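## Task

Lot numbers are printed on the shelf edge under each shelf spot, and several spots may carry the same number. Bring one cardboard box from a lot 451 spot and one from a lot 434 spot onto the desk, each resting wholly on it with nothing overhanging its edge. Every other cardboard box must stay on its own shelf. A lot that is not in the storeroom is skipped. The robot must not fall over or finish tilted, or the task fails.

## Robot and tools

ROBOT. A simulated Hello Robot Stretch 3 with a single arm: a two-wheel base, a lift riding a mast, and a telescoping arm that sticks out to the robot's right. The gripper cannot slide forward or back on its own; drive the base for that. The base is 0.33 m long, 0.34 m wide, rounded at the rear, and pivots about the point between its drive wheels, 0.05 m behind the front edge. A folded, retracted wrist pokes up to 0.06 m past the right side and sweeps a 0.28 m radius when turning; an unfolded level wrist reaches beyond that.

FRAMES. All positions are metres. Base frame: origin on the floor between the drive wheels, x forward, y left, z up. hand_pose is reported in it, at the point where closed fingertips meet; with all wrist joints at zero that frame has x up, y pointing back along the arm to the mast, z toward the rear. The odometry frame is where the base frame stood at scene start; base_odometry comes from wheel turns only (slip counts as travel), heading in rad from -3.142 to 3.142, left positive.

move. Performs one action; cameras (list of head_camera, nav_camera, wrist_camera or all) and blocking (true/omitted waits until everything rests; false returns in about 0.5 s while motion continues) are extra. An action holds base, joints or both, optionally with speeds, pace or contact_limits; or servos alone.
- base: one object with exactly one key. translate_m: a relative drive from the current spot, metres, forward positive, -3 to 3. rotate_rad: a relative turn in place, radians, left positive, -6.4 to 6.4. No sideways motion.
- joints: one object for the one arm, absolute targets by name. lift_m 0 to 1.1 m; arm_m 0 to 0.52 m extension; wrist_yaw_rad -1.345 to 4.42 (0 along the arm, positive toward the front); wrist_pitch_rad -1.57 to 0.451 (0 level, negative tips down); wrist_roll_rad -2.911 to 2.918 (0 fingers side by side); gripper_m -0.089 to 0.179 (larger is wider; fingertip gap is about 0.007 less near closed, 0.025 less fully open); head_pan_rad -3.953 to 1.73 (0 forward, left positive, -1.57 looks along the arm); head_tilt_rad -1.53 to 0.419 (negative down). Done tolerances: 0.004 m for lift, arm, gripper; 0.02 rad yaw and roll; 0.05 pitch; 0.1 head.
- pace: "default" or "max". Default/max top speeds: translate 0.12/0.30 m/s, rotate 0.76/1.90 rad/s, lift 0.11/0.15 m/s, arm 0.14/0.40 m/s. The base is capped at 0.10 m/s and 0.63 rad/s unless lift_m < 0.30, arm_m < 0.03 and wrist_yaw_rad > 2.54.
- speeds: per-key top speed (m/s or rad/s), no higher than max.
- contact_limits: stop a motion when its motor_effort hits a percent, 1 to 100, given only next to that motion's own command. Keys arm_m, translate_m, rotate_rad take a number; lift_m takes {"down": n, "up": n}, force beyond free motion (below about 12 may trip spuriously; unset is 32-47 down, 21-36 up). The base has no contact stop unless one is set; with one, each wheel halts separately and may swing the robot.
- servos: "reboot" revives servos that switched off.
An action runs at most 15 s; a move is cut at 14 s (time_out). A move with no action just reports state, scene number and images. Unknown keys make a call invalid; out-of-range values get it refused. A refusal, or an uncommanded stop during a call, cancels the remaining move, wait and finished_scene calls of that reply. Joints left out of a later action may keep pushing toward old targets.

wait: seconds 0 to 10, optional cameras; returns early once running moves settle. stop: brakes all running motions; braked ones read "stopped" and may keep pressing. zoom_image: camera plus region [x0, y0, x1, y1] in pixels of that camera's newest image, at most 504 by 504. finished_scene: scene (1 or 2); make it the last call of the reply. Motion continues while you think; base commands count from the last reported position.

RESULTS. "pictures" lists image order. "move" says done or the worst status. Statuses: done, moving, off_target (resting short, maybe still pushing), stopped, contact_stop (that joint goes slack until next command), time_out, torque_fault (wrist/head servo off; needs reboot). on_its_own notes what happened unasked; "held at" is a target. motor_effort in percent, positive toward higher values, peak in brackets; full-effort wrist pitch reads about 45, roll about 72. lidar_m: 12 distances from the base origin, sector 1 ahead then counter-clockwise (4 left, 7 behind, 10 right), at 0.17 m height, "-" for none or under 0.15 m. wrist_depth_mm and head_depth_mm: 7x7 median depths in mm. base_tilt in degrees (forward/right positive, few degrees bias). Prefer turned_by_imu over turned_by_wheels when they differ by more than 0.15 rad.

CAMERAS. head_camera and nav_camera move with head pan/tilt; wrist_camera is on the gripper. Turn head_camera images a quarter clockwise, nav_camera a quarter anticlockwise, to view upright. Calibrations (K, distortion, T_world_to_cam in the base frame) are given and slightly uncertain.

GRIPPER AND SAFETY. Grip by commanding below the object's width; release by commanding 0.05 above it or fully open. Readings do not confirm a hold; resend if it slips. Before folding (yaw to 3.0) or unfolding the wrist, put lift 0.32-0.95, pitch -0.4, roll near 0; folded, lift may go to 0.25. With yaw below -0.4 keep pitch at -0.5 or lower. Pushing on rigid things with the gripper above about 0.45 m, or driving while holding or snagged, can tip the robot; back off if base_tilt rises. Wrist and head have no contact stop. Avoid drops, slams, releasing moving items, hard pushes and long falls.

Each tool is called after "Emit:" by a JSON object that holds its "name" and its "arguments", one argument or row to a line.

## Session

Emit:
{"name": "move", "arguments": {
  "joints": {"head_pan_rad": -0.8, "head_tilt_rad": -0.3},
  "pace": "max",
  "cameras": ["head_camera", "nav_camera"]
}}

Emit:
{"name": "move", "arguments": {
  "joints": {"head_pan_rad": -2.4, "head_tilt_rad": -0.3},
  "pace": "max",
  "cameras": ["head_camera", "nav_camera"]
}}

Emit:
{"name": "move", "arguments": {
  "joints": {"head_pan_rad": 0.8, "head_tilt_rad": -0.3},
  "pace": "max",
  "cameras": ["head_camera", "nav_camera"]
}}

Scene clock: 0.87 s.
move: done
base_odometry: x=+0.000 y=+0.000 heading=+0.000
turned_by_wheels: +0.000
turned_by_imu: +0.000
base_tilt: forward=-0.3 right=-1.2
lidar_m: 0.72 0.73 0.85 1.53 2.66 1.26 1.01 1.11 1.82 1.63 1.39 0.83
head_depth_mm: 1657 1813 1896 1947 1899 1924 1554 / 1698 1874 1983 2073 2026 1905 1556 / 1555 1578 1695 1784 1872 1908 1546 / 1270 1352 1429 1534 1633 1749 1543 / 1075 1122 1188 1248 1322 1402 1439 / 929 970 1009 1053 1114 1168 1223 / 821 851 879 913 956 997 1045
base_status: not commanded
joint_positions: lift_m=+0.374 arm_m=+0.001 wrist_yaw_rad=+3.009 wrist_pitch_rad=-0.462 wrist_roll_rad=+0.000 gripper_m=+0.037 head_pan_rad=-0.822 head_tilt_rad=-0.301
joint_status: all done
measured_speeds: all 0
motor_effort: left_wheel=-0.5(0.7) right_wheel=+0.8(1.1) lift_m=+22.9(23.8) arm_m=-4.8(5.1) wrist_yaw_rad=-0.1(1.1) wrist_pitch_rad=+1.9(2.0) wrist_roll_rad=-0.2(0.2) gripper_m=+0.5(0.8) head_pan_rad=+1.0(4.7) head_tilt_rad=-2.9(8.1)
hand_pose: x=+0.0076 y=+0.0712 z=+0.3774 quat_wxyz=(+0.207, +0.697, +0.116, +0.676) (m; base frame)
wrist_depth_mm: - 138 - - - 854 - / - 151 - - - 971 - / - 167 933 - - 931 - / 840 774 204 801 804 802 753 / 702 678 211 660 650 669 667 / 595 596 126 577 129 577 584 / 529 539 289 353 506 513 508
pictures: head_camera (sideways), nav_camera (sideways)
camera_calibration:
head_camera: T_world_to_cam=[[-0.20103, 0.14829, -0.968296, 1.277], [0.758301, 0.64932, -0.0579926, 0.0705111], [0.620134, -0.745918, -0.242981, 0.268089], [0, 0, 0, 1]] pos_world=[0.0369957, -0.0351778, 1.30574]
nav_camera: T_world_to_cam=[[0.196929, -0.186754, 0.962467, -1.21084], [-0.722424, -0.691315, 0.0136738, 0.0367721], [0.662814, -0.698002, -0.271055, 0.302002], [0, 0, 0, 1]] pos_world=[0.0648425, 0.010091, 1.24674]

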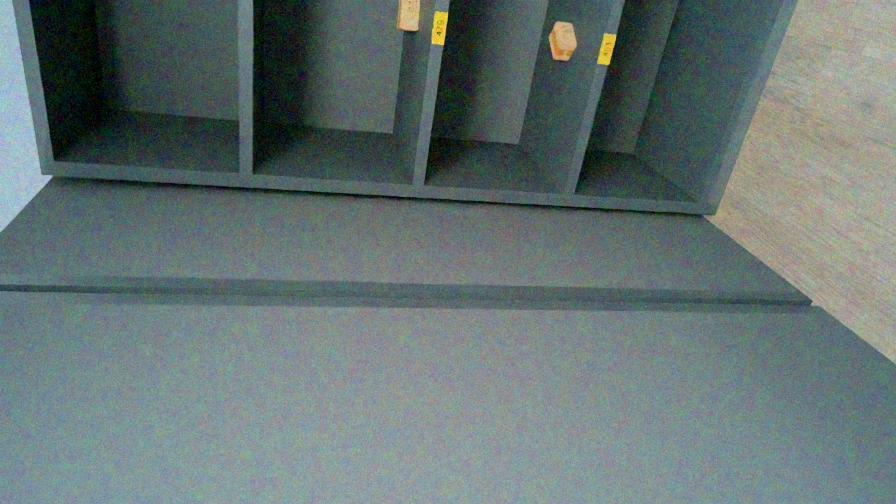

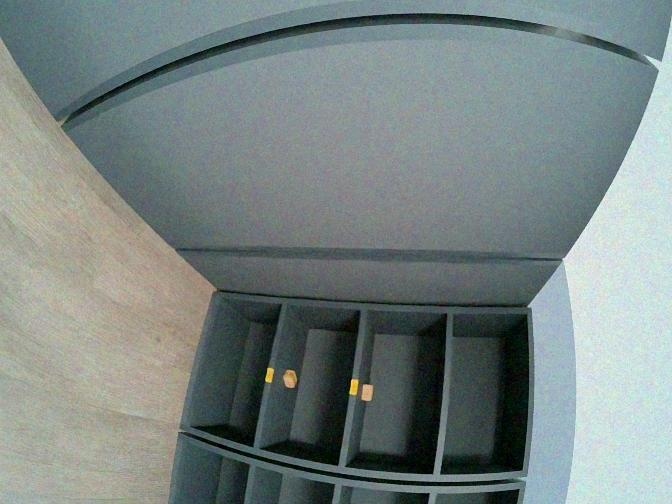

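Scene clock: 3.00 s.
move: done
base_odometry: x=+0.000 y=+0.000 heading=+0.000
turned_by_wheels: +0.000
turned_by_imu: +0.000
base_tilt: forward=-0.3 right=-1.3
lidar_m: 0.73 0.73 0.85 1.53 2.66 1.26 1.01 1.11 1.81 1.63 1.39 0.83
head_depth_mm: 1320 1376 1430 1485 1538 932 1517 / 1377 1428 1494 1552 1639 1697 1551 / 1444 1509 1562 1619 1707 1789 1553 / 1517 1576 1648 1726 1834 1874 1545 / 1620 1676 1758 1861 1939 1978 1537 / 1697 1780 1869 1989 2105 1989 1530 / 1832 1924 2035 2135 2292 1970 1519
base_status: not commanded
joint_positions: lift_m=+0.374 arm_m=+0.001 wrist_yaw_rad=+3.009 wrist_pitch_rad=-0.462 wrist_roll_rad=+0.000 gripper_m=+0.037 head_pan_rad=-2.408 head_tilt_rad=-0.301
joint_status: all done
measured_speeds: translate_m=+0.000 rotate_rad=+0.000 lift_m=+0.000 arm_m=+0.000 wrist_yaw_rad=+0.000 wrist_pitch_rad=+0.000 wrist_roll_rad=+0.000 head_pan_rad=+0.024 head_tilt_rad=+0.000
motor_effort: left_wheel=-0.4(1.0) right_wheel=+0.2(1.2) lift_m=+23.7(24.0) arm_m=-8.2(8.2) wrist_yaw_rad=+0.6(2.1) wrist_pitch_rad=+1.9(2.1) wrist_roll_rad=+0.1(0.3) gripper_m=+0.7(0.8) head_pan_rad=+3.4(6.2) head_tilt_rad=-2.2(6.2)
hand_pose: x=+0.0076 y=+0.0712 z=+0.3774 quat_wxyz=(+0.207, +0.697, +0.116, +0.676) (m; base frame)
wrist_depth_mm: - 139 - - - 872 - / - 151 - - - 999 - / - 167 938 - - 925 - / 830 765 203 827 797 809 755 / 702 674 211 661 652 675 659 / 600 590 126 580 129 580 583 / 530 541 287 355 509 513 508
pictures: head_camera (sideways), nav_camera (sideways)
camera_calibration:
head_camera: T_world_to_cam=[[0.151429, 0.198683, -0.968295, 1.27486], [0.637361, -0.76838, -0.0579875, 0.0712441], [-0.755539, -0.608373, -0.242988, 0.276432], [0, 0, 0, 1]] pos_world=[-0.0296042, -0.0303771, 1.30574]
nav_camera: T_world_to_cam=[[-0.189835, -0.19398, 0.962463, -1.20848], [-0.679929, 0.733151, 0.0136548, 0.0365708], [-0.708279, -0.651814, -0.27107, 0.310335], [0, 0, 0, 1]] pos_world=[0.0152567, -0.0589529, 1.24674]

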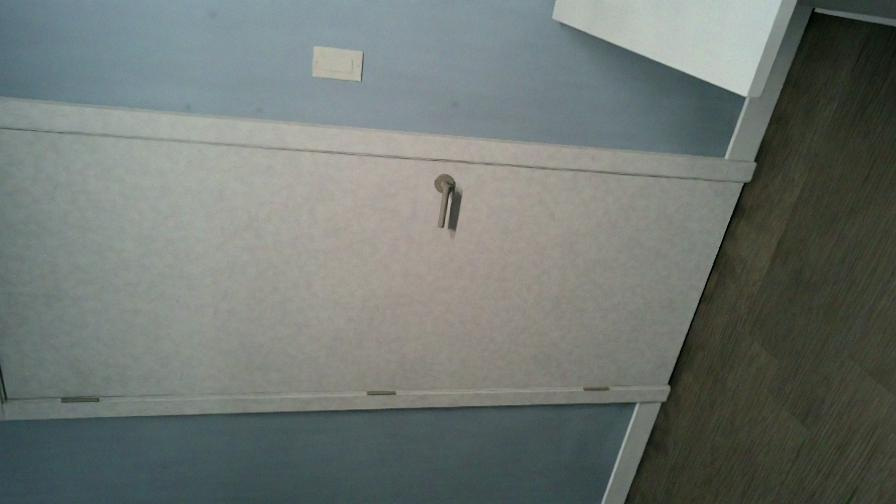

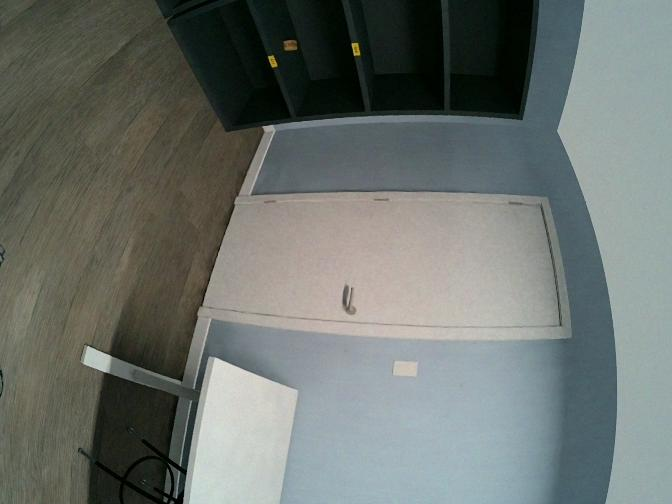

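Scene clock: 5.70 s.
move: done
base_odometry: x=+0.000 y=+0.000 heading=+0.000
turned_by_wheels: +0.000
turned_by_imu: +0.000
base_tilt: forward=-0.2 right=-1.3
lidar_m: 0.73 0.73 0.85 1.53 2.66 1.26 1.01 1.11 1.82 1.63 1.39 0.83
head_depth_mm: 604 626 648 673 701 731 762 / 638 663 687 714 748 782 818 / 676 702 733 766 802 841 882 / 720 753 784 823 861 906 957 / 771 806 846 888 933 988 1048 / 829 875 921 966 1029 1096 1160 / 895 941 993 1055 1124 1205 1289
base_status: not commanded
joint_positions: lift_m=+0.374 arm_m=+0.001 wrist_yaw_rad=+3.009 wrist_pitch_rad=-0.462 wrist_roll_rad=+0.000 gripper_m=+0.037 head_pan_rad=+0.808 head_tilt_rad=-0.301
joint_status: all done
measured_speeds: translate_m=+0.000 rotate_rad=+0.000 lift_m=+0.000 arm_m=+0.000 wrist_yaw_rad=+0.000 wrist_pitch_rad=+0.000 wrist_roll_rad=+0.000 head_pan_rad=-0.024 head_tilt_rad=+0.000
motor_effort: left_wheel=-0.2(0.8) right_wheel=+0.2(1.1) lift_m=+24.1(24.3) arm_m=-12.2(12.6) wrist_yaw_rad=-0.6(1.6) wrist_pitch_rad=+1.9(2.1) wrist_roll_rad=+0.0(0.3) gripper_m=+0.1(1.1) head_pan_rad=-3.1(5.6) head_tilt_rad=-0.9(5.4)
hand_pose: x=+0.0076 y=+0.0712 z=+0.3774 quat_wxyz=(+0.207, +0.697, +0.116, +0.676) (m; base frame)
wrist_depth_mm: - 139 - - - 871 - / - 150 - - - 981 - / - 167 930 - - 940 - / 841 769 204 823 817 795 768 / 690 671 211 663 654 669 667 / 595 599 126 569 129 576 581 / 527 536 288 355 508 508 504
pictures: head_camera (sideways), nav_camera (sideways)
camera_calibration:
head_camera: T_world_to_cam=[[-0.136181, -0.209428, -0.968295, 1.27661], [-0.692886, 0.718711, -0.057999, 0.0793244], [0.70807, 0.66302, -0.242984, 0.267539], [0, 0, 0, 1]] pos_world=[0.0393758, 0.0329622, 1.30574]
nav_camera: T_world_to_cam=[[0.174822, 0.207605, 0.962464, -1.2107], [0.732689, -0.680426, 0.0136838, 0.0279017], [0.657727, 0.702794, -0.271063, 0.302021], [0, 0, 0, 1]] pos_world=[-0.0074331, 0.058075, 1.24674]

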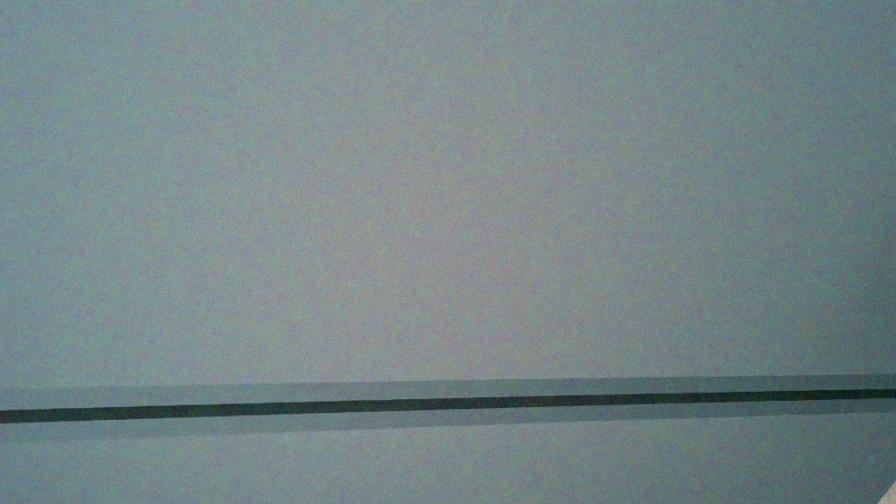

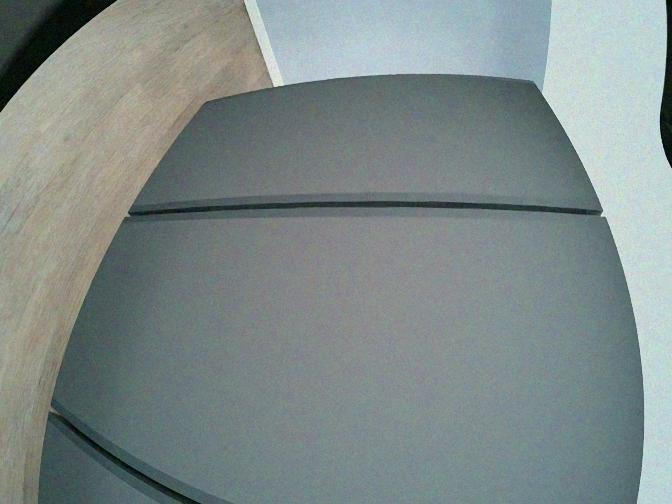

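Emit:
{"name": "move", "arguments": {
  "joints": {"head_pan_rad": -1.5, "head_tilt_rad": -0.35},
  "pace": "max",
  "cameras": ["head_camera"]
}}

Emit:
{"name": "zoom_image", "arguments": {
  "camera": "head_camera",
  "region": [330, 280, 660, 504]
}}

Emit:
{"name": "zoom_image", "arguments": {
  "camera": "head_camera",
  "region": [330, 0, 660, 224]
}}

Scene clock: 58.27 s.
move: done
base_odometry: x=+0.000 y=+0.000 heading=+0.000
turned_by_wheels: +0.000
turned_by_imu: +0.000
base_tilt: forward=-0.4 right=-1.2
lidar_m: 0.72 0.73 0.85 1.53 2.67 1.26 1.01 1.11 1.81 1.63 1.39 0.83
head_depth_mm: 1798 1947 2051 2056 2010 1913 1485 / 1821 1949 2083 2201 2245 1900 1486 / 1832 1907 2034 2158 2242 1886 1480 / 1574 1852 1954 2109 2105 1868 1470 / 1605 1804 1902 1989 1857 1832 1453 / 1732 1798 1898 2026 2097 1804 1455 / 1696 1765 1873 1984 2076 1780 1445
base_status: not commanded
joint_positions: lift_m=+0.374 arm_m=+0.001 wrist_yaw_rad=+3.009 wrist_pitch_rad=-0.462 wrist_roll_rad=+0.000 gripper_m=+0.037 head_pan_rad=-1.508 head_tilt_rad=-0.350
joint_status: all done
measured_speeds: translate_m=+0.000 rotate_rad=+0.000 lift_m=+0.000 arm_m=+0.000 wrist_yaw_rad=+0.000 wrist_pitch_rad=+0.000 wrist_roll_rad=+0.000 head_pan_rad=+0.024 head_tilt_rad=+0.000
motor_effort: left_wheel=-0.2(0.7) right_wheel=+0.6(1.4) lift_m=+23.9(25.3) arm_m=-12.5(13.7) wrist_yaw_rad=-0.7(1.6) wrist_pitch_rad=+1.9(2.0) wrist_roll_rad=+0.1(0.3) gripper_m=+0.7(0.9) head_pan_rad=+4.1(4.8) head_tilt_rad=-3.3(7.2)
hand_pose: x=+0.0076 y=+0.0712 z=+0.3774 quat_wxyz=(+0.207, +0.697, +0.116, +0.676) (m; base frame)
wrist_depth_mm: - 139 - - - 847 - / - 150 - - - 995 - / - 167 909 - - 945 - / 839 777 202 797 807 794 761 / 694 673 211 657 653 667 672 / 599 597 126 578 128 583 581 / 526 531 287 352 503 511 508
pictures: head_camera (sideways)
camera_calibration:
head_camera: T_world_to_cam=[[-0.0644861, 0.289325, -0.955056, 1.25887], [0.9979, 0.0245577, -0.0599394, 0.0715386], [0.00611206, -0.956916, -0.290301, 0.333337], [0, 0, 0, 1]] pos_world=[0.00775379, -0.0470039, 1.30335]

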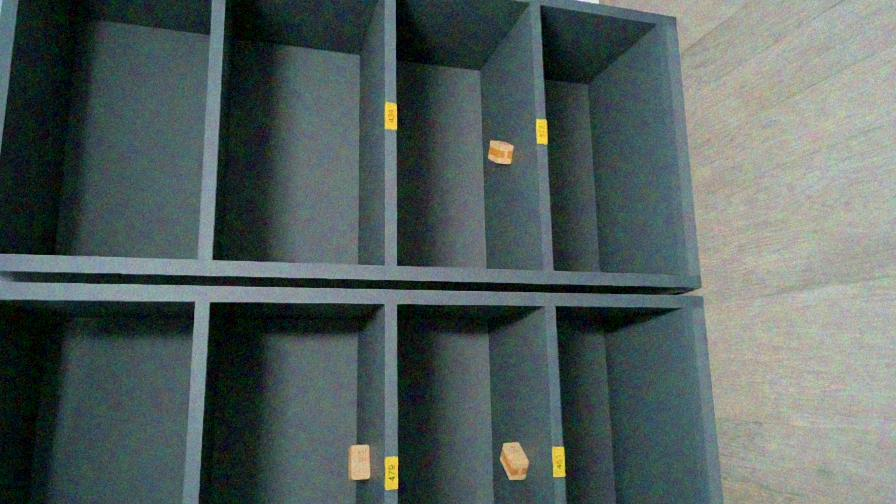

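Scaled by 1.527 from the camera's 896x504 image, which has a finer 1280x720 frame.

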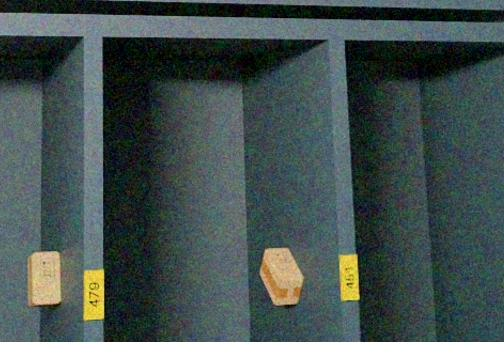

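Scaled by 1.527 from the camera's 896x504 image, which has a finer 1280x720 frame.

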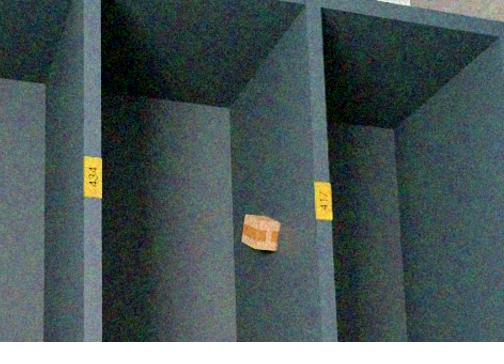

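Emit:
{"name": "zoom_image", "arguments": {
  "camera": "head_camera",
  "region": [534, 436, 584, 486]
}}

Emit:
{"name": "zoom_image", "arguments": {
  "camera": "head_camera",
  "region": [366, 448, 416, 498]
}}

Scaled by 10.080 from the camera's 896x504 image, which has a finer 1280x720 frame.

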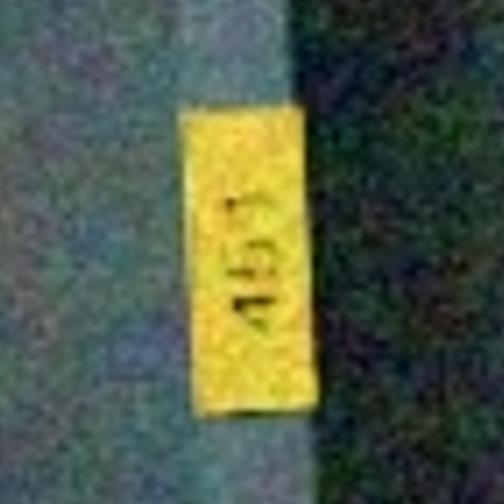

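Scaled by 10.080 from the camera's 896x504 image, which has a finer 1280x720 frame.

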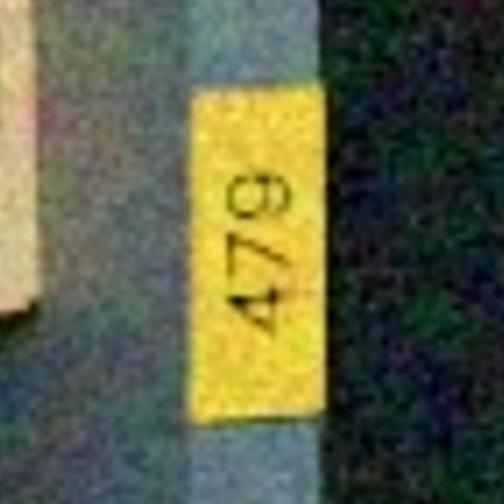

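Emit:
{"name": "move", "arguments": {
  "base": {"rotate_rad": -1.124},
  "joints": {"lift_m": 0.28, "head_pan_rad": 0.1, "head_tilt_rad": -0.4},
  "pace": "max"
}}

Emit:
{"name": "move", "arguments": {
  "base": {"translate_m": 0.7},
  "pace": "max",
  "cameras": ["head_camera"]
}}

Scene clock: 128.03 s.
move: done
base_odometry: x=+0.000 y=+0.000 heading=-1.124
turned_by_wheels: -1.124
turned_by_imu: -1.102
base_tilt: forward=-0.2 right=-1.4
lidar_m: 1.55 0.86 0.73 0.73 0.82 1.37 2.65 1.64 1.01 1.11 1.75 1.62
head_depth_mm: 1679 1766 1848 1983 1859 1750 1429 / 1723 1812 1896 2024 2161 1791 1419 / 1790 1882 1952 2078 2172 1784 1414 / 1715 1792 1873 2032 2143 1762 1408 / 1435 1537 1646 1750 1899 1761 1388 / 1201 1262 1323 1406 1493 1572 1388 / 1011 1058 1098 1152 1207 1273 1319
base_status: done
joint_positions: lift_m=+0.280 arm_m=+0.001 wrist_yaw_rad=+3.009 wrist_pitch_rad=-0.463 wrist_roll_rad=+0.000 gripper_m=+0.037 head_pan_rad=+0.107 head_tilt_rad=-0.402
joint_status: all done
measured_speeds: all 0
motor_effort: left_wheel=+5.1(14.7) right_wheel=-8.7(14.0) lift_m=+30.3(31.0) arm_m=-12.2(13.5) wrist_yaw_rad=-0.4(1.6) wrist_pitch_rad=+2.0(2.2) wrist_roll_rad=+0.1(0.5) gripper_m=+0.2(1.0) head_pan_rad=-3.2(4.7) head_tilt_rad=-1.0(6.8)
hand_pose: x=+0.0076 y=+0.0711 z=+0.2828 quat_wxyz=(+0.208, +0.697, +0.117, +0.676) (m; base frame)
wrist_depth_mm: - 138 - - - - - / - 151 161 - - - - / 849 167 210 776 776 765 750 / 678 620 203 662 653 647 643 / 566 562 212 541 526 548 544 / 485 297 126 286 129 467 467 / 260 267 245 258 399 415 411
pictures: none

Scene clock: 131.70 s.
move: done
base_odometry: x=+0.303 y=-0.631 heading=-1.124
turned_by_wheels: +0.000
turned_by_imu: +0.000
base_tilt: forward=-0.3 right=-1.3
lidar_m: 1.07 0.67 0.57 0.57 0.65 1.08 3.31 1.55 1.43 1.69 1.58 1.00
head_depth_mm: 1109 1176 1255 1134 1384 1150 1344 / 1145 1217 1292 1104 1419 1199 1338 / 1180 1260 1337 1223 1439 1492 1334 / 1205 1292 1377 1213 1429 1541 1323 / 1002 1074 1170 1188 1280 1421 1346 / 885 938 996 1063 1137 1226 1307 / 803 835 871 913 956 1010 1065
base_status: done
joint_positions: lift_m=+0.280 arm_m=+0.001 wrist_yaw_rad=+3.009 wrist_pitch_rad=-0.463 wrist_roll_rad=+0.000 gripper_m=+0.037 head_pan_rad=+0.100 head_tilt_rad=-0.402
joint_status: not commanded
measured_speeds: all 0
motor_effort: left_wheel=+5.0(16.0) right_wheel=-1.0(10.6) lift_m=+22.9(31.1) arm_m=-10.5(12.8) wrist_yaw_rad=-1.0(1.7) wrist_pitch_rad=+2.1(2.3) wrist_roll_rad=-0.1(0.3) gripper_m=+0.1(0.9) head_pan_rad=-2.8(4.0) head_tilt_rad=+4.8(5.3)
hand_pose: x=+0.0076 y=+0.0711 z=+0.2828 quat_wxyz=(+0.208, +0.697, +0.117, +0.676) (m; base frame)
wrist_depth_mm: - 139 - - - - - / - 150 161 - - - - / 801 166 176 - - - - / 679 623 204 661 657 644 638 / 574 560 212 539 533 544 538 / 491 296 126 284 129 473 470 / 262 267 247 258 400 415 411
pictures: head_camera (sideways)
camera_calibration:
head_camera: T_world_to_cam=[[-0.335831, -0.080157, -0.938505, 1.23893], [-0.0649803, 0.99597, -0.0618128, 0.0804652], [0.939678, 0.0402258, -0.339686, 0.391957], [0, 0, 0, 1]] pos_world=[0.0529849, 0.00340111, 1.30086]

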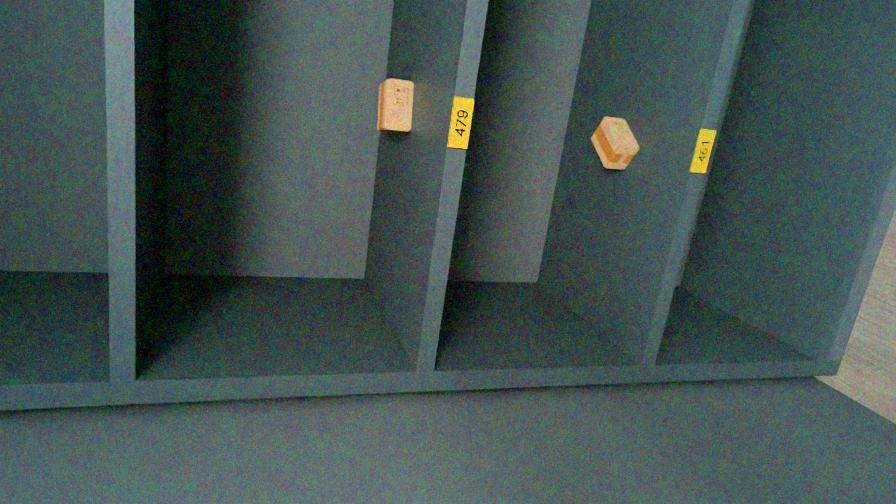

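Emit:
{"name": "zoom_image", "arguments": {
  "camera": "head_camera",
  "region": [673, 122, 733, 182]
}}

Scaled by 8.400 from the camera's 896x504 image, which has a finer 1280x720 frame.

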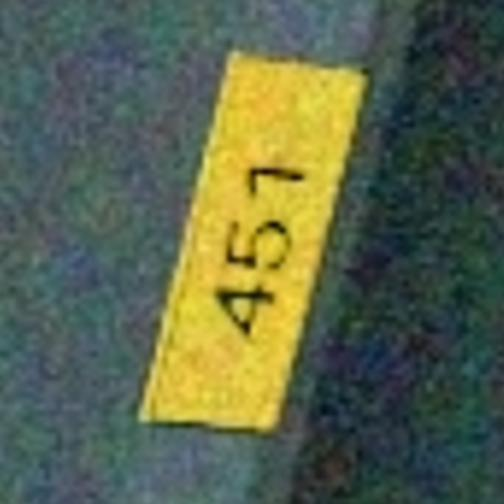

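Emit:
{"name": "move", "arguments": {
  "base": {"translate_m": 0.45},
  "pace": "max"
}}

Emit:
{"name": "move", "arguments": {
  "base": {"rotate_rad": 1.337},
  "joints": {"lift_m": 0.6, "wrist_pitch_rad": -0.4, "head_pan_rad": -1.57, "head_tilt_rad": -0.6},
  "pace": "max"
}}

Emit:
{"name": "move", "arguments": {
  "joints": {"wrist_yaw_rad": 0.0},
  "pace": "max",
  "cameras": ["head_camera", "wrist_camera"]
}}

Scene clock: 155.30 s.
move: done
base_odometry: x=+0.497 y=-1.037 heading=-1.124
turned_by_wheels: +0.000
turned_by_imu: +0.000
base_tilt: forward=-0.3 right=-1.3
lidar_m: 0.86 0.55 0.47 0.47 0.53 0.89 3.74 1.75 1.80 1.46 0.67 0.82
head_depth_mm: 437 799 847 880 601 995 846 / 444 824 876 906 598 1025 817 / 450 851 907 930 591 1064 837 / 460 879 940 919 614 1050 836 / 468 859 925 885 646 1020 833 / 478 696 730 757 644 879 824 / 490 582 605 634 647 716 780
base_status: done
joint_positions: lift_m=+0.280 arm_m=+0.001 wrist_yaw_rad=+3.009 wrist_pitch_rad=-0.463 wrist_roll_rad=+0.000 gripper_m=+0.037 head_pan_rad=+0.100 head_tilt_rad=-0.399
joint_status: not commanded
measured_speeds: all 0
motor_effort: left_wheel=+3.6(16.0) right_wheel=+4.8(11.2) lift_m=+29.5(30.7) arm_m=-6.0(8.6) wrist_yaw_rad=-0.9(1.7) wrist_pitch_rad=+2.1(2.2) wrist_roll_rad=+0.0(0.3) gripper_m=+0.2(1.0) head_pan_rad=-2.5(3.4) head_tilt_rad=+3.4(5.1)
hand_pose: x=+0.0076 y=+0.0711 z=+0.2828 quat_wxyz=(+0.208, +0.697, +0.117, +0.676) (m; base frame)
wrist_depth_mm: - 139 - - 460 451 440 / - 150 162 - 515 - 462 / - 167 175 - 576 - - / 662 626 197 634 621 - - / 573 561 212 534 530 550 538 / 482 299 126 287 129 470 471 / 262 266 247 258 402 415 413
pictures: none

Scene clock: 158.23 s.
move: done
base_odometry: x=+0.497 y=-1.037 heading=+0.213
turned_by_wheels: +1.337
turned_by_imu: +1.315
base_tilt: forward=-0.3 right=-1.1
lidar_m: 0.47 0.48 0.65 1.70 1.94 1.74 1.79 0.73 0.67 0.96 0.65 0.49
head_depth_mm: 786 860 910 602 1032 884 1071 / 782 860 909 627 1101 882 1141 / 777 857 896 620 1093 875 1135 / 777 854 741 614 1090 870 1130 / 775 851 867 608 1076 861 1123 / 774 843 859 601 1075 859 1122 / 770 849 845 595 1064 857 1115
base_status: done
joint_positions: lift_m=+0.600 arm_m=+0.001 wrist_yaw_rad=+3.009 wrist_pitch_rad=-0.419 wrist_roll_rad=+0.000 gripper_m=+0.037 head_pan_rad=-1.572 head_tilt_rad=-0.600
joint_status: all done
measured_speeds: all 0
motor_effort: left_wheel=-5.8(13.9) right_wheel=+6.1(14.0) lift_m=+28.3(33.5) arm_m=-11.0(11.6) wrist_yaw_rad=+0.7(1.4) wrist_pitch_rad=+3.0(6.7) wrist_roll_rad=+0.2(0.4) gripper_m=+0.5(0.9) head_pan_rad=+3.3(4.5) head_tilt_rad=-3.7(6.1)
hand_pose: x=+0.0084 y=+0.0768 z=+0.6125 quat_wxyz=(+0.193, +0.699, +0.101, +0.681) (m; base frame)
wrist_depth_mm: - 137 - - - - - / - 149 - - - - - / - 163 - - - - - / - 188 207 - - - - / - - 204 - - - - / 886 891 129 852 129 875 - / 800 783 266 772 740 761 -
pictures: none

Scene clock: 160.07 s.
move: done
base_odometry: x=+0.497 y=-1.037 heading=+0.213
turned_by_wheels: +0.000
turned_by_imu: +0.000
base_tilt: forward=-0.3 right=-1.1
lidar_m: 0.47 0.48 0.65 1.70 1.94 1.74 1.79 0.73 0.67 0.96 0.65 0.49
head_depth_mm: 783 859 915 601 1037 887 1069 / 780 860 909 625 1100 880 1139 / 780 857 895 621 1092 873 1134 / 779 851 736 614 1085 869 1128 / 777 851 868 608 1069 858 1122 / 773 846 855 601 1073 862 1116 / 771 846 844 595 1060 854 1117
base_status: not commanded
joint_positions: lift_m=+0.600 arm_m=+0.001 wrist_yaw_rad=+0.003 wrist_pitch_rad=-0.419 wrist_roll_rad=+0.000 gripper_m=+0.037 head_pan_rad=-1.570 head_tilt_rad=-0.600
joint_status: all done
measured_speeds: all 0
motor_effort: left_wheel=-5.9(6.6) right_wheel=+6.3(7.3) lift_m=+23.6(28.0) arm_m=-13.0(13.7) wrist_yaw_rad=-3.1(8.4) wrist_pitch_rad=+3.1(3.1) wrist_roll_rad=-0.1(0.3) gripper_m=-0.1(1.1) head_pan_rad=+3.3(4.1) head_tilt_rad=-3.9(5.8)
hand_pose: x=-0.0208 y=-0.3698 z=+0.6125 quat_wxyz=(+0.692, +0.148, -0.691, -0.146) (m; base frame)
wrist_depth_mm: - 671 - - - - - / - - - 451 - - 561 / - - - - - - - / - - 330 - 325 325 318 / - - - 150 156 327 329 / - - 126 - 126 753 - / - - 108 - - 661 -
pictures: head_camera (sideways), wrist_camera
camera_calibration:
head_camera: T_world_to_cam=[[-0.0466211, 0.520468, -0.852608, 1.12507], [0.997499, -0.0211284, -0.0674416, 0.0812908], [-0.0531154, -0.85362, -0.518181, 0.630254], [0, 0, 0, 1]] pos_world=[0.0048406, -0.0458466, 1.29131]
wrist_camera: T_world_to_cam=[[-0.998878, -0.0399237, -0.0254731, -0.013346], [-0.00250208, 0.581622, -0.813455, 0.745829], [0.0472919, -0.812479, -0.581069, 0.222534], [0, 0, 0, 1]] pos_world=[-0.021989, -0.253519, 0.735667]

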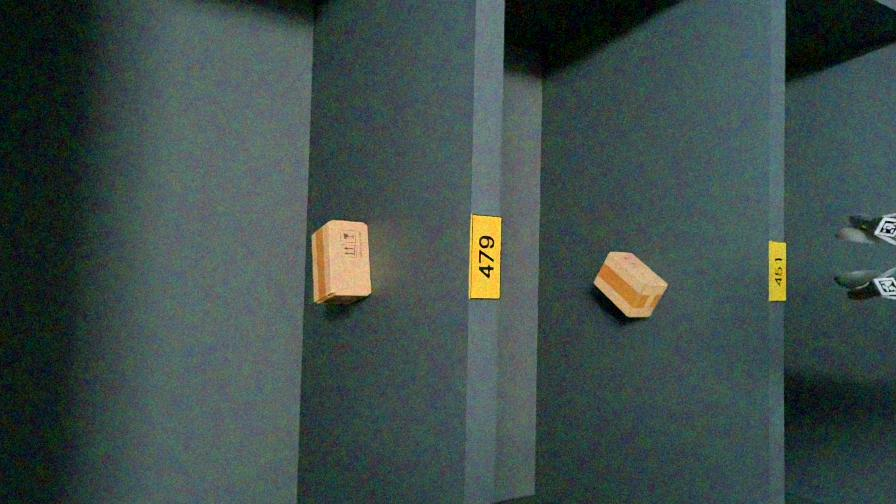

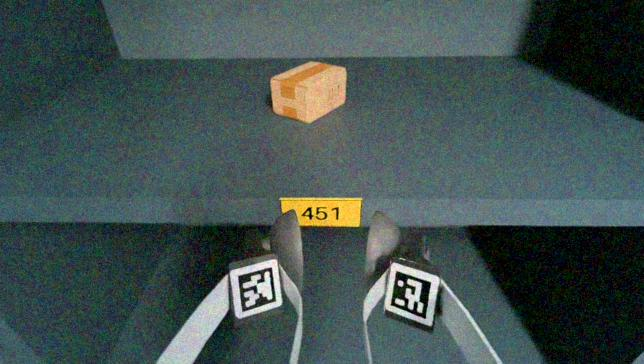

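Emit:
{"name": "move", "arguments": {
  "base": {"translate_m": 0.12},
  "joints": {"lift_m": 0.535, "wrist_pitch_rad": -0.3, "wrist_yaw_rad": -0.4, "gripper_m": 0.175, "arm_m": 0.15},
  "pace": "max",
  "cameras": ["wrist_camera", "head_camera"]
}}

Scene clock: 233.00 s.
move: done
base_odometry: x=+0.615 y=-1.011 heading=+0.213
turned_by_wheels: +0.000
turned_by_imu: -0.001
base_tilt: forward=-0.2 right=-1.1
lidar_m: 0.35 0.36 0.49 1.27 2.31 1.84 1.91 0.74 0.77 0.95 0.51 0.36
head_depth_mm: 781 858 912 601 1110 886 1146 / 778 857 906 597 1108 880 1115 / 776 853 778 618 1097 872 584 / 778 852 884 615 1085 872 604 / 776 852 871 608 1079 864 1128 / 772 846 858 604 1066 861 1115 / 766 828 793 597 926 833 959
base_status: done
joint_positions: lift_m=+0.535 arm_m=+0.150 wrist_yaw_rad=-0.397 wrist_pitch_rad=-0.321 wrist_roll_rad=+0.000 gripper_m=+0.175 head_pan_rad=-1.570 head_tilt_rad=-0.600
joint_status: all done
measured_speeds: all 0
motor_effort: left_wheel=+4.3(10.2) right_wheel=+4.1(11.4) lift_m=+30.6(31.3) arm_m=+13.4(14.9) wrist_yaw_rad=-3.1(7.9) wrist_pitch_rad=+3.3(6.0) wrist_roll_rad=+0.0(0.3) gripper_m=+0.1(83.4) head_pan_rad=+3.0(4.0) head_tilt_rad=-2.1(3.6)
hand_pose: x=-0.1126 y=-0.5121 z=+0.5700 quat_wxyz=(+0.662, -0.027, -0.706, -0.249) (m; base frame)
wrist_depth_mm: - - - - - - - / - - - - - - - / - - 293 - - - - / 298 296 295 293 292 290 288 / 237 225 234 233 232 230 249 / 118 142 193 193 201 216 - / 117 162 170 183 - 646 107
pictures: head_camera (sideways), wrist_camera
camera_calibration:
head_camera: T_world_to_cam=[[-0.0467782, 0.520462, -0.852603, 1.12506], [0.997503, -0.0208739, -0.0674704, 0.0813396], [-0.0529129, -0.85363, -0.518186, 0.630258], [0, 0, 0, 1]] pos_world=[0.0048407, -0.0458465, 1.29131]
wrist_camera: T_world_to_cam=[[-0.936338, 0.350424, -0.0217835, 0.0930789], [0.192595, 0.460759, -0.866377, 0.784057], [-0.293562, -0.815416, -0.498916, -0.000063817], [0, 0, 0, 1]] pos_world=[-0.0638708, -0.39393, 0.681284]

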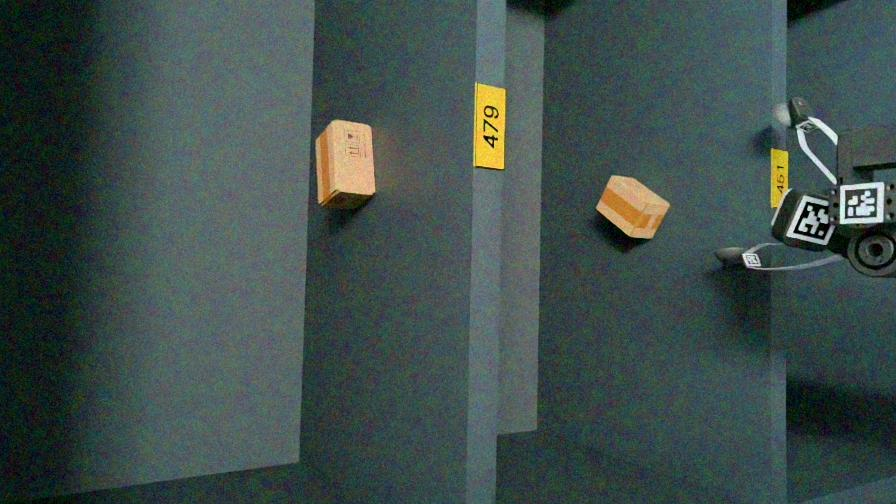

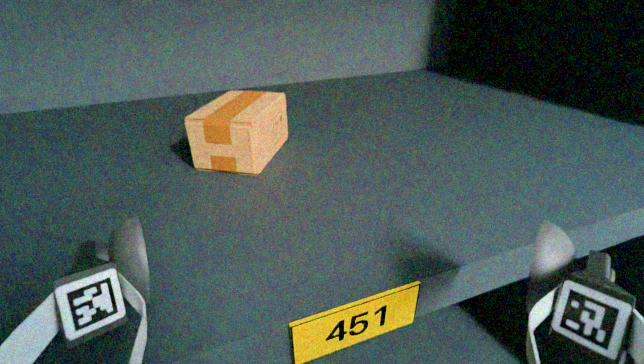

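Emit:
{"name": "move", "arguments": {
  "base": {"translate_m": 0.01},
  "joints": {"arm_m": 0.26},
  "cameras": ["wrist_camera"]
}}

Scene clock: 265.80 s.
move: done
base_odometry: x=+0.624 y=-1.009 heading=+0.213
turned_by_wheels: +0.000
turned_by_imu: +0.000
base_tilt: forward=-0.4 right=-1.2
lidar_m: 0.34 0.35 0.47 1.23 2.02 1.85 1.92 0.75 0.78 0.95 0.49 0.35
head_depth_mm: 783 857 912 602 1110 883 1143 / 781 858 906 596 1101 881 1121 / 777 852 777 620 1100 872 564 / 775 850 887 614 1092 841 609 / 772 846 872 608 1079 862 1122 / 772 848 858 600 1070 858 1117 / 761 824 793 597 894 831 924
base_status: done
joint_positions: lift_m=+0.535 arm_m=+0.260 wrist_yaw_rad=-0.397 wrist_pitch_rad=-0.321 wrist_roll_rad=+0.000 gripper_m=+0.175 head_pan_rad=-1.570 head_tilt_rad=-0.600
joint_status: all done
measured_speeds: all 0
motor_effort: left_wheel=+5.5(9.6) right_wheel=+6.6(10.0) lift_m=+26.5(28.6) arm_m=+13.7(14.3) wrist_yaw_rad=-3.1(4.2) wrist_pitch_rad=+3.4(3.5) wrist_roll_rad=+0.0(0.3) gripper_m=+0.4(1.0) head_pan_rad=+2.7(3.4) head_tilt_rad=-0.8(1.7)
hand_pose: x=-0.1126 y=-0.6221 z=+0.5700 quat_wxyz=(+0.662, -0.027, -0.706, -0.249) (m; base frame)
wrist_depth_mm: - - - - - 548 - / - - - - - 565 - / - - 246 242 - - - / 296 295 207 236 291 290 286 / 235 224 217 216 231 229 229 / 117 141 194 192 191 185 190 / 117 161 165 164 164 159 109
pictures: wrist_camera
camera_calibration:
wrist_camera: T_world_to_cam=[[-0.936342, 0.350411, -0.0218297, 0.13165], [0.192612, 0.46071, -0.866398, 0.834732], [-0.293538, -0.81545, -0.498876, -0.0898021], [0, 0, 0, 1]] pos_world=[-0.0638708, -0.50393, 0.681284]

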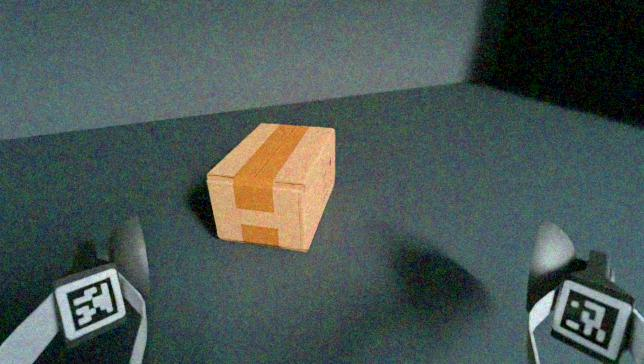

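Emit:
{"name": "move", "arguments": {
  "base": {"translate_m": 0.014}
}}

Emit:
{"name": "move", "arguments": {
  "joints": {"arm_m": 0.34},
  "cameras": ["wrist_camera"]
}}

Emit:
{"name": "move", "arguments": {
  "joints": {"gripper_m": 0.025},
  "cameras": ["wrist_camera"]
}}

Scene clock: 279.30 s.
move: done
base_odometry: x=+0.638 y=-1.006 heading=+0.213
turned_by_wheels: +0.000
turned_by_imu: +0.000
base_tilt: forward=-0.3 right=-1.2
lidar_m: 0.33 0.34 0.45 1.18 2.82 1.87 1.94 0.76 0.80 0.95 0.47 0.34
head_depth_mm: 782 859 910 604 1108 886 1143 / 780 857 910 596 1109 880 1116 / 776 855 832 619 1097 874 562 / 777 852 883 615 1089 844 608 / 772 852 871 609 1077 861 1126 / 771 846 859 602 1076 858 1123 / 752 806 763 597 845 810 895
base_status: done
joint_positions: lift_m=+0.535 arm_m=+0.260 wrist_yaw_rad=-0.397 wrist_pitch_rad=-0.321 wrist_roll_rad=+0.000 gripper_m=+0.175 head_pan_rad=-1.570 head_tilt_rad=-0.600
joint_status: not commanded
measured_speeds: all 0
motor_effort: left_wheel=+3.9(9.4) right_wheel=+5.5(9.8) lift_m=+23.4(24.9) arm_m=+13.5(14.0) wrist_yaw_rad=-3.7(4.1) wrist_pitch_rad=+3.3(3.5) wrist_roll_rad=-0.1(0.3) gripper_m=+0.8(0.8) head_pan_rad=+1.9(2.9) head_tilt_rad=+0.8(1.8)
hand_pose: x=-0.1126 y=-0.6221 z=+0.5700 quat_wxyz=(+0.662, -0.027, -0.706, -0.249) (m; base frame)
wrist_depth_mm: - - - - - 546 - / - - - - - - - / - - - 244 - - - / 297 297 268 216 290 288 286 / 237 225 224 218 232 231 229 / 117 142 194 192 192 185 190 / 117 161 165 165 164 159 109
pictures: none

Scene clock: 281.10 s.
move: done
base_odometry: x=+0.638 y=-1.006 heading=+0.213
turned_by_wheels: +0.000
turned_by_imu: +0.000
base_tilt: forward=-0.3 right=-1.3
lidar_m: 0.33 0.34 0.45 1.18 2.83 1.86 1.94 0.76 0.80 0.95 0.47 0.34
head_depth_mm: 780 860 910 604 1119 883 1149 / 780 854 908 598 1103 880 1120 / 778 854 836 620 1099 657 626 / 776 849 888 614 1089 666 1129 / 774 849 872 608 1078 864 1128 / 770 845 857 603 1070 857 1121 / 751 808 762 595 851 809 895
base_status: not commanded
joint_positions: lift_m=+0.535 arm_m=+0.340 wrist_yaw_rad=-0.397 wrist_pitch_rad=-0.321 wrist_roll_rad=+0.000 gripper_m=+0.175 head_pan_rad=-1.570 head_tilt_rad=-0.600
joint_status: all done
measured_speeds: all 0
motor_effort: left_wheel=+3.9(4.2) right_wheel=+5.1(6.9) lift_m=+23.6(24.2) arm_m=+13.1(14.7) wrist_yaw_rad=-2.8(3.9) wrist_pitch_rad=+3.4(3.5) wrist_roll_rad=+0.2(0.3) gripper_m=+0.9(1.0) head_pan_rad=+1.7(2.8) head_tilt_rad=+1.6(2.2)
hand_pose: x=-0.1126 y=-0.7021 z=+0.5700 quat_wxyz=(+0.662, -0.027, -0.706, -0.249) (m; base frame)
wrist_depth_mm: 293 313 334 - - - - / 304 328 - - - 511 - / 328 338 - - - - - / 298 294 292 192 276 288 285 / 236 224 234 159 222 230 228 / 118 141 193 141 185 184 190 / 157 160 165 155 159 159 109
pictures: wrist_camera
camera_calibration:
wrist_camera: T_world_to_cam=[[-0.936342, 0.350411, -0.0218297, 0.159683], [0.192612, 0.46071, -0.866398, 0.871589], [-0.293538, -0.81545, -0.498876, -0.155038], [0, 0, 0, 1]] pos_world=[-0.0638708, -0.58393, 0.681284]

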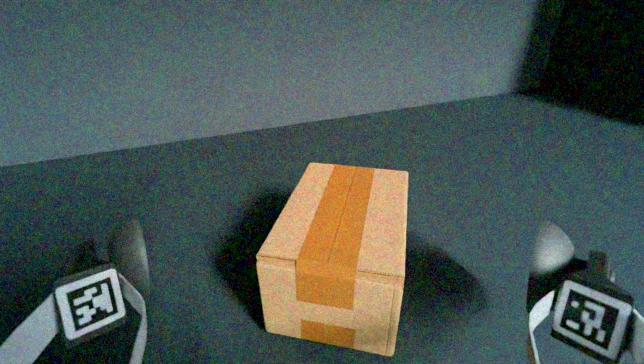

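Scene clock: 283.13 s.
move: done
base_odometry: x=+0.638 y=-1.006 heading=+0.213
turned_by_wheels: +0.000
turned_by_imu: +0.000
base_tilt: forward=-0.3 right=-1.4
lidar_m: 0.33 0.34 0.45 1.18 2.84 1.86 1.94 0.77 0.80 0.95 0.47 0.34
head_depth_mm: 779 856 908 603 1106 880 1153 / 777 854 906 598 1105 883 1119 / 776 855 834 619 1095 654 625 / 774 851 885 615 1088 667 1128 / 774 848 869 608 1078 866 1126 / 769 845 859 601 1071 858 1116 / 751 809 763 595 850 813 899
base_status: not commanded
joint_positions: lift_m=+0.535 arm_m=+0.340 wrist_yaw_rad=-0.398 wrist_pitch_rad=-0.321 wrist_roll_rad=+0.000 gripper_m=+0.026 head_pan_rad=-1.570 head_tilt_rad=-0.600
joint_status: all done
measured_speeds: all 0
motor_effort: left_wheel=+3.8(4.3) right_wheel=+5.7(6.5) lift_m=+24.6(25.2) arm_m=+12.0(14.2) wrist_yaw_rad=-2.1(4.3) wrist_pitch_rad=+3.4(3.5) wrist_roll_rad=+0.0(0.3) gripper_m=-13.2(86.5) head_pan_rad=+2.1(2.9) head_tilt_rad=+2.9(3.1)
hand_pose: x=-0.1128 y=-0.7021 z=+0.5700 quat_wxyz=(+0.662, -0.027, -0.706, -0.249) (m; base frame)
wrist_depth_mm: 291 312 333 - - - - / 304 324 - - - 513 - / 326 - - - - - - / 297 294 292 192 275 287 285 / 235 234 223 159 158 230 228 / 195 194 128 140 128 190 190 / 166 161 160 155 155 158 162
pictures: wrist_camera
camera_calibration:
wrist_camera: T_world_to_cam=[[-0.936095, 0.351072, -0.0217942, 0.159967], [0.192906, 0.460579, -0.866403, 0.871553], [-0.294132, -0.81524, -0.498869, -0.154987], [0, 0, 0, 1]] pos_world=[-0.0639703, -0.583931, 0.681284]

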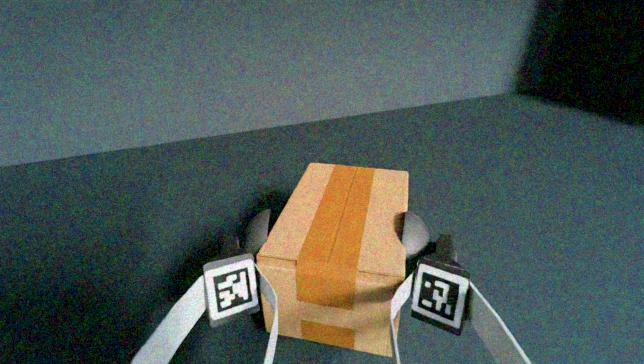

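Emit:
{"name": "move", "arguments": {
  "joints": {"lift_m": 0.6},
  "pace": "max"
}}

Emit:
{"name": "move", "arguments": {
  "joints": {"arm_m": 0.02},
  "speeds": {"arm_m": 0.25},
  "cameras": ["wrist_camera"]
}}

Emit:
{"name": "move", "arguments": {
  "base": {"rotate_rad": -1.097},
  "joints": {"lift_m": 0.85, "head_pan_rad": -2.2, "head_tilt_rad": -0.5},
  "pace": "max"
}}

Emit:
{"name": "move", "arguments": {
  "base": {"translate_m": -1.33},
  "cameras": ["nav_camera", "head_camera"]
}}

Scene clock: 320.80 s.
move: done
base_odometry: x=+0.638 y=-1.006 heading=+0.213
turned_by_wheels: +0.000
turned_by_imu: +0.000
base_tilt: forward=-0.3 right=-1.3
lidar_m: 0.33 0.34 0.46 1.19 2.83 1.86 1.94 0.76 0.80 0.95 0.47 0.34
head_depth_mm: 779 860 910 604 1116 887 1146 / 779 858 908 598 1105 880 496 / 776 853 833 619 1092 607 1082 / 776 849 885 615 1089 641 1131 / 771 850 870 611 1080 864 1124 / 769 847 864 603 1073 860 1123 / 752 809 761 597 849 812 894
base_status: not commanded
joint_positions: lift_m=+0.600 arm_m=+0.340 wrist_yaw_rad=-0.398 wrist_pitch_rad=-0.324 wrist_roll_rad=+0.000 gripper_m=+0.026 head_pan_rad=-1.570 head_tilt_rad=-0.600
joint_status: all done
measured_speeds: all 0
motor_effort: left_wheel=+3.6(4.2) right_wheel=+5.1(6.5) lift_m=+28.9(34.9) arm_m=+7.0(8.9) wrist_yaw_rad=-2.8(3.8) wrist_pitch_rad=+4.0(4.2) wrist_roll_rad=+0.0(0.3) gripper_m=-13.2(13.4) head_pan_rad=+1.4(1.9) head_tilt_rad=+3.5(4.5)
hand_pose: x=-0.1127 y=-0.7018 z=+0.6343 quat_wxyz=(+0.662, -0.026, -0.706, -0.250) (m; base frame)
wrist_depth_mm: 292 313 334 - - - - / 306 325 - - - 518 - / 326 - - - - 550 - / 336 - - 186 - - - / 323 322 155 159 152 316 313 / 280 280 129 140 128 275 274 / 239 97 230 154 221 228 233
pictures: none

Scene clock: 324.10 s.
move: done
base_odometry: x=+0.638 y=-1.006 heading=+0.213
turned_by_wheels: +0.000
turned_by_imu: +0.000
base_tilt: forward=-0.2 right=-1.1
lidar_m: 0.33 0.34 0.45 1.18 2.84 1.86 1.94 0.77 0.80 0.95 0.47 0.34
head_depth_mm: 779 860 907 603 1112 886 1145 / 778 856 904 599 1109 881 1097 / 776 853 834 594 1097 872 636 / 778 851 890 615 1090 871 1127 / 772 849 875 610 1078 864 1123 / 770 845 860 603 1072 860 1120 / 752 810 763 598 849 812 894
base_status: not commanded
joint_positions: lift_m=+0.600 arm_m=+0.020 wrist_yaw_rad=-0.398 wrist_pitch_rad=-0.324 wrist_roll_rad=+0.000 gripper_m=+0.026 head_pan_rad=-1.570 head_tilt_rad=-0.600
joint_status: all done
measured_speeds: all 0
motor_effort: left_wheel=+3.8(4.2) right_wheel=+5.5(6.8) lift_m=+26.4(28.7) arm_m=-12.7(14.5) wrist_yaw_rad=-1.7(3.8) wrist_pitch_rad=+4.0(4.2) wrist_roll_rad=-0.1(0.3) gripper_m=-13.2(13.6) head_pan_rad=+1.2(1.9) head_tilt_rad=+2.7(4.1)
hand_pose: x=-0.1127 y=-0.3818 z=+0.6342 quat_wxyz=(+0.662, -0.026, -0.706, -0.250) (m; base frame)
wrist_depth_mm: - - - - 748 - - / - - - - 785 - - / - - - - - - - / - - - 185 - - 491 / 326 322 155 159 152 - 563 / 282 286 129 140 128 - - / 271 97 - 151 132 122 785
pictures: wrist_camera
camera_calibration:
wrist_camera: T_world_to_cam=[[-0.936065, 0.351147, -0.0218844, 0.0491214], [0.193967, 0.46317, -0.864783, 0.779686], [-0.29353, -0.813738, -0.501668, 0.140637], [0, 0, 0, 1]] pos_world=[-0.0639717, -0.263934, 0.745887]

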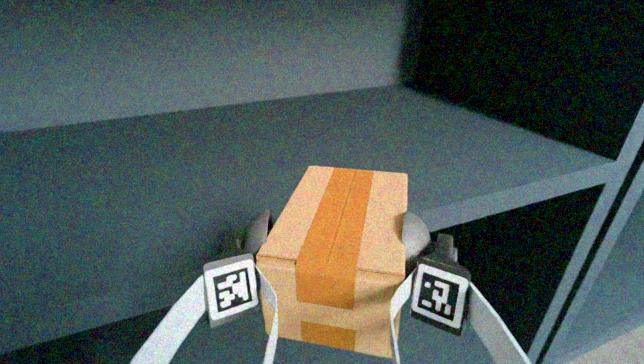

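Scene clock: 326.80 s.
move: done
base_odometry: x=+0.638 y=-1.006 heading=-0.884
turned_by_wheels: -1.097
turned_by_imu: -1.079
base_tilt: forward=-0.3 right=-1.1
lidar_m: 0.49 0.35 0.33 0.33 0.44 1.04 2.78 1.85 1.93 0.76 0.77 0.95
head_depth_mm: 1765 1885 2035 2279 2003 1638 1331 / 1707 1851 2042 2266 2131 1635 1317 / 1675 1821 1974 2189 2089 1618 1349 / 1645 1778 1944 2130 2081 1599 1409 / 1615 1731 1878 2065 2061 1588 - / 1582 1712 1870 2037 2056 1448 449 / 1576 1686 1841 2002 2032 511 288
base_status: done
joint_positions: lift_m=+0.850 arm_m=+0.020 wrist_yaw_rad=-0.398 wrist_pitch_rad=-0.325 wrist_roll_rad=+0.000 gripper_m=+0.026 head_pan_rad=-2.202 head_tilt_rad=-0.497
joint_status: all done
measured_speeds: all 0
motor_effort: left_wheel=+7.9(12.6) right_wheel=-8.9(14.0) lift_m=+25.9(34.7) arm_m=-12.3(13.4) wrist_yaw_rad=-2.8(4.1) wrist_pitch_rad=+4.2(4.3) wrist_roll_rad=+0.1(0.3) gripper_m=-12.8(13.6) head_pan_rad=+3.5(4.5) head_tilt_rad=-0.8(6.5)
hand_pose: x=-0.1126 y=-0.3817 z=+0.8840 quat_wxyz=(+0.662, -0.025, -0.706, -0.251) (m; base frame)
wrist_depth_mm: - - - - - - - / - - - - - - - / - - - - - - - / - - - 194 - - - / - - 174 160 159 - - / - - 129 140 128 - - / - 97 - 153 - - -
pictures: none

Scene clock: 341.23 s.
move: time_out
base_odometry: x=-0.206 y=+0.022 heading=-0.884
turned_by_wheels: +0.000
turned_by_imu: +0.000
base_tilt: forward=-0.3 right=-1.1
lidar_m: 1.38 0.97 0.91 0.94 1.23 2.59 1.47 0.81 0.92 1.40 1.81 1.68
head_depth_mm: 1209 1322 1452 1382 959 1307 1334 / 1185 1302 1415 1363 952 1480 1253 / 1172 1267 1394 1350 945 1459 1347 / 1148 1249 1346 1328 933 1428 1413 / 1129 1215 1333 1322 926 794 - / 1109 1198 1306 1298 923 725 455 / 1095 1173 1276 1360 911 510 290
base_status: translate_m time_out (by the wheels' count: -1.3300 of -1.3300)
joint_positions: lift_m=+0.850 arm_m=+0.020 wrist_yaw_rad=-0.398 wrist_pitch_rad=-0.325 wrist_roll_rad=+0.000 gripper_m=+0.026 head_pan_rad=-2.200 head_tilt_rad=-0.500
joint_status: not commanded
measured_speeds: all 0
motor_effort: left_wheel=-0.4(10.0) right_wheel=-1.0(14.8) lift_m=+31.2(32.0) arm_m=+4.6(12.5) wrist_yaw_rad=-2.0(4.2) wrist_pitch_rad=+4.2(4.3) wrist_roll_rad=-0.1(0.6) gripper_m=-13.2(13.8) head_pan_rad=+3.6(4.2) head_tilt_rad=-4.6(5.6)
hand_pose: x=-0.1126 y=-0.3817 z=+0.8840 quat_wxyz=(+0.662, -0.025, -0.706, -0.251) (m; base frame)
wrist_depth_mm: - - - - - - - / - - - - - - - / - - - - - - - / - - - 185 - - - / - - 175 159 152 - - / - - 129 140 128 - - / - - - 153 - - -
pictures: head_camera (sideways), nav_camera (sideways)
camera_calibration:
head_camera: T_world_to_cam=[[0.217026, 0.376791, -0.900515, 1.18596], [0.789688, -0.610061, -0.0649437, 0.0792941], [-0.57384, -0.697032, -0.429947, 0.518646], [0, 0, 0, 1]] pos_world=[-0.0223818, -0.0369719, 1.29612]
nav_camera: T_world_to_cam=[[-0.254659, -0.378774, 0.889763, -1.11323], [-0.818194, 0.574846, 0.0105387, 0.0414217], [-0.515469, -0.725315, -0.4563, 0.550247], [0, 0, 0, 1]] pos_world=[0.0340317, -0.046373, 1.24116]

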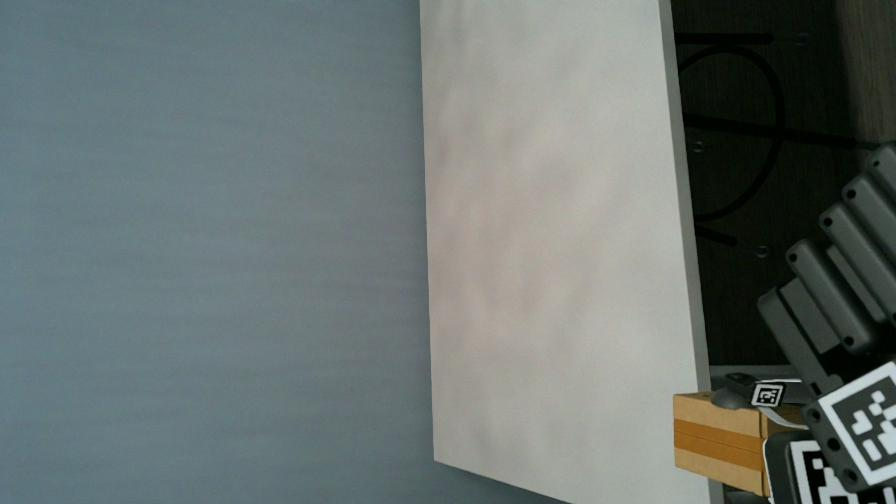

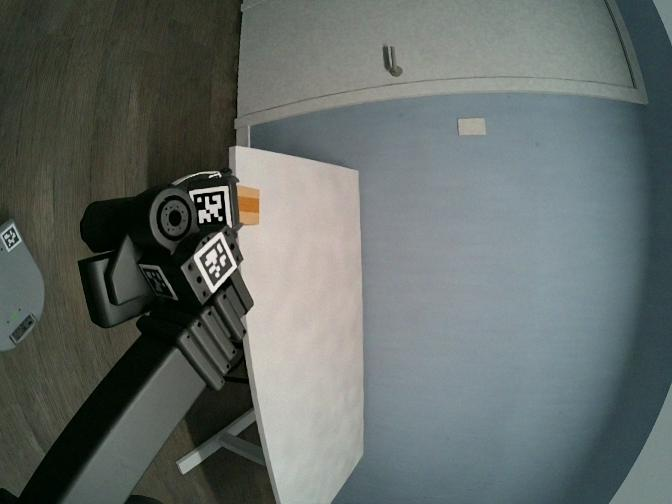

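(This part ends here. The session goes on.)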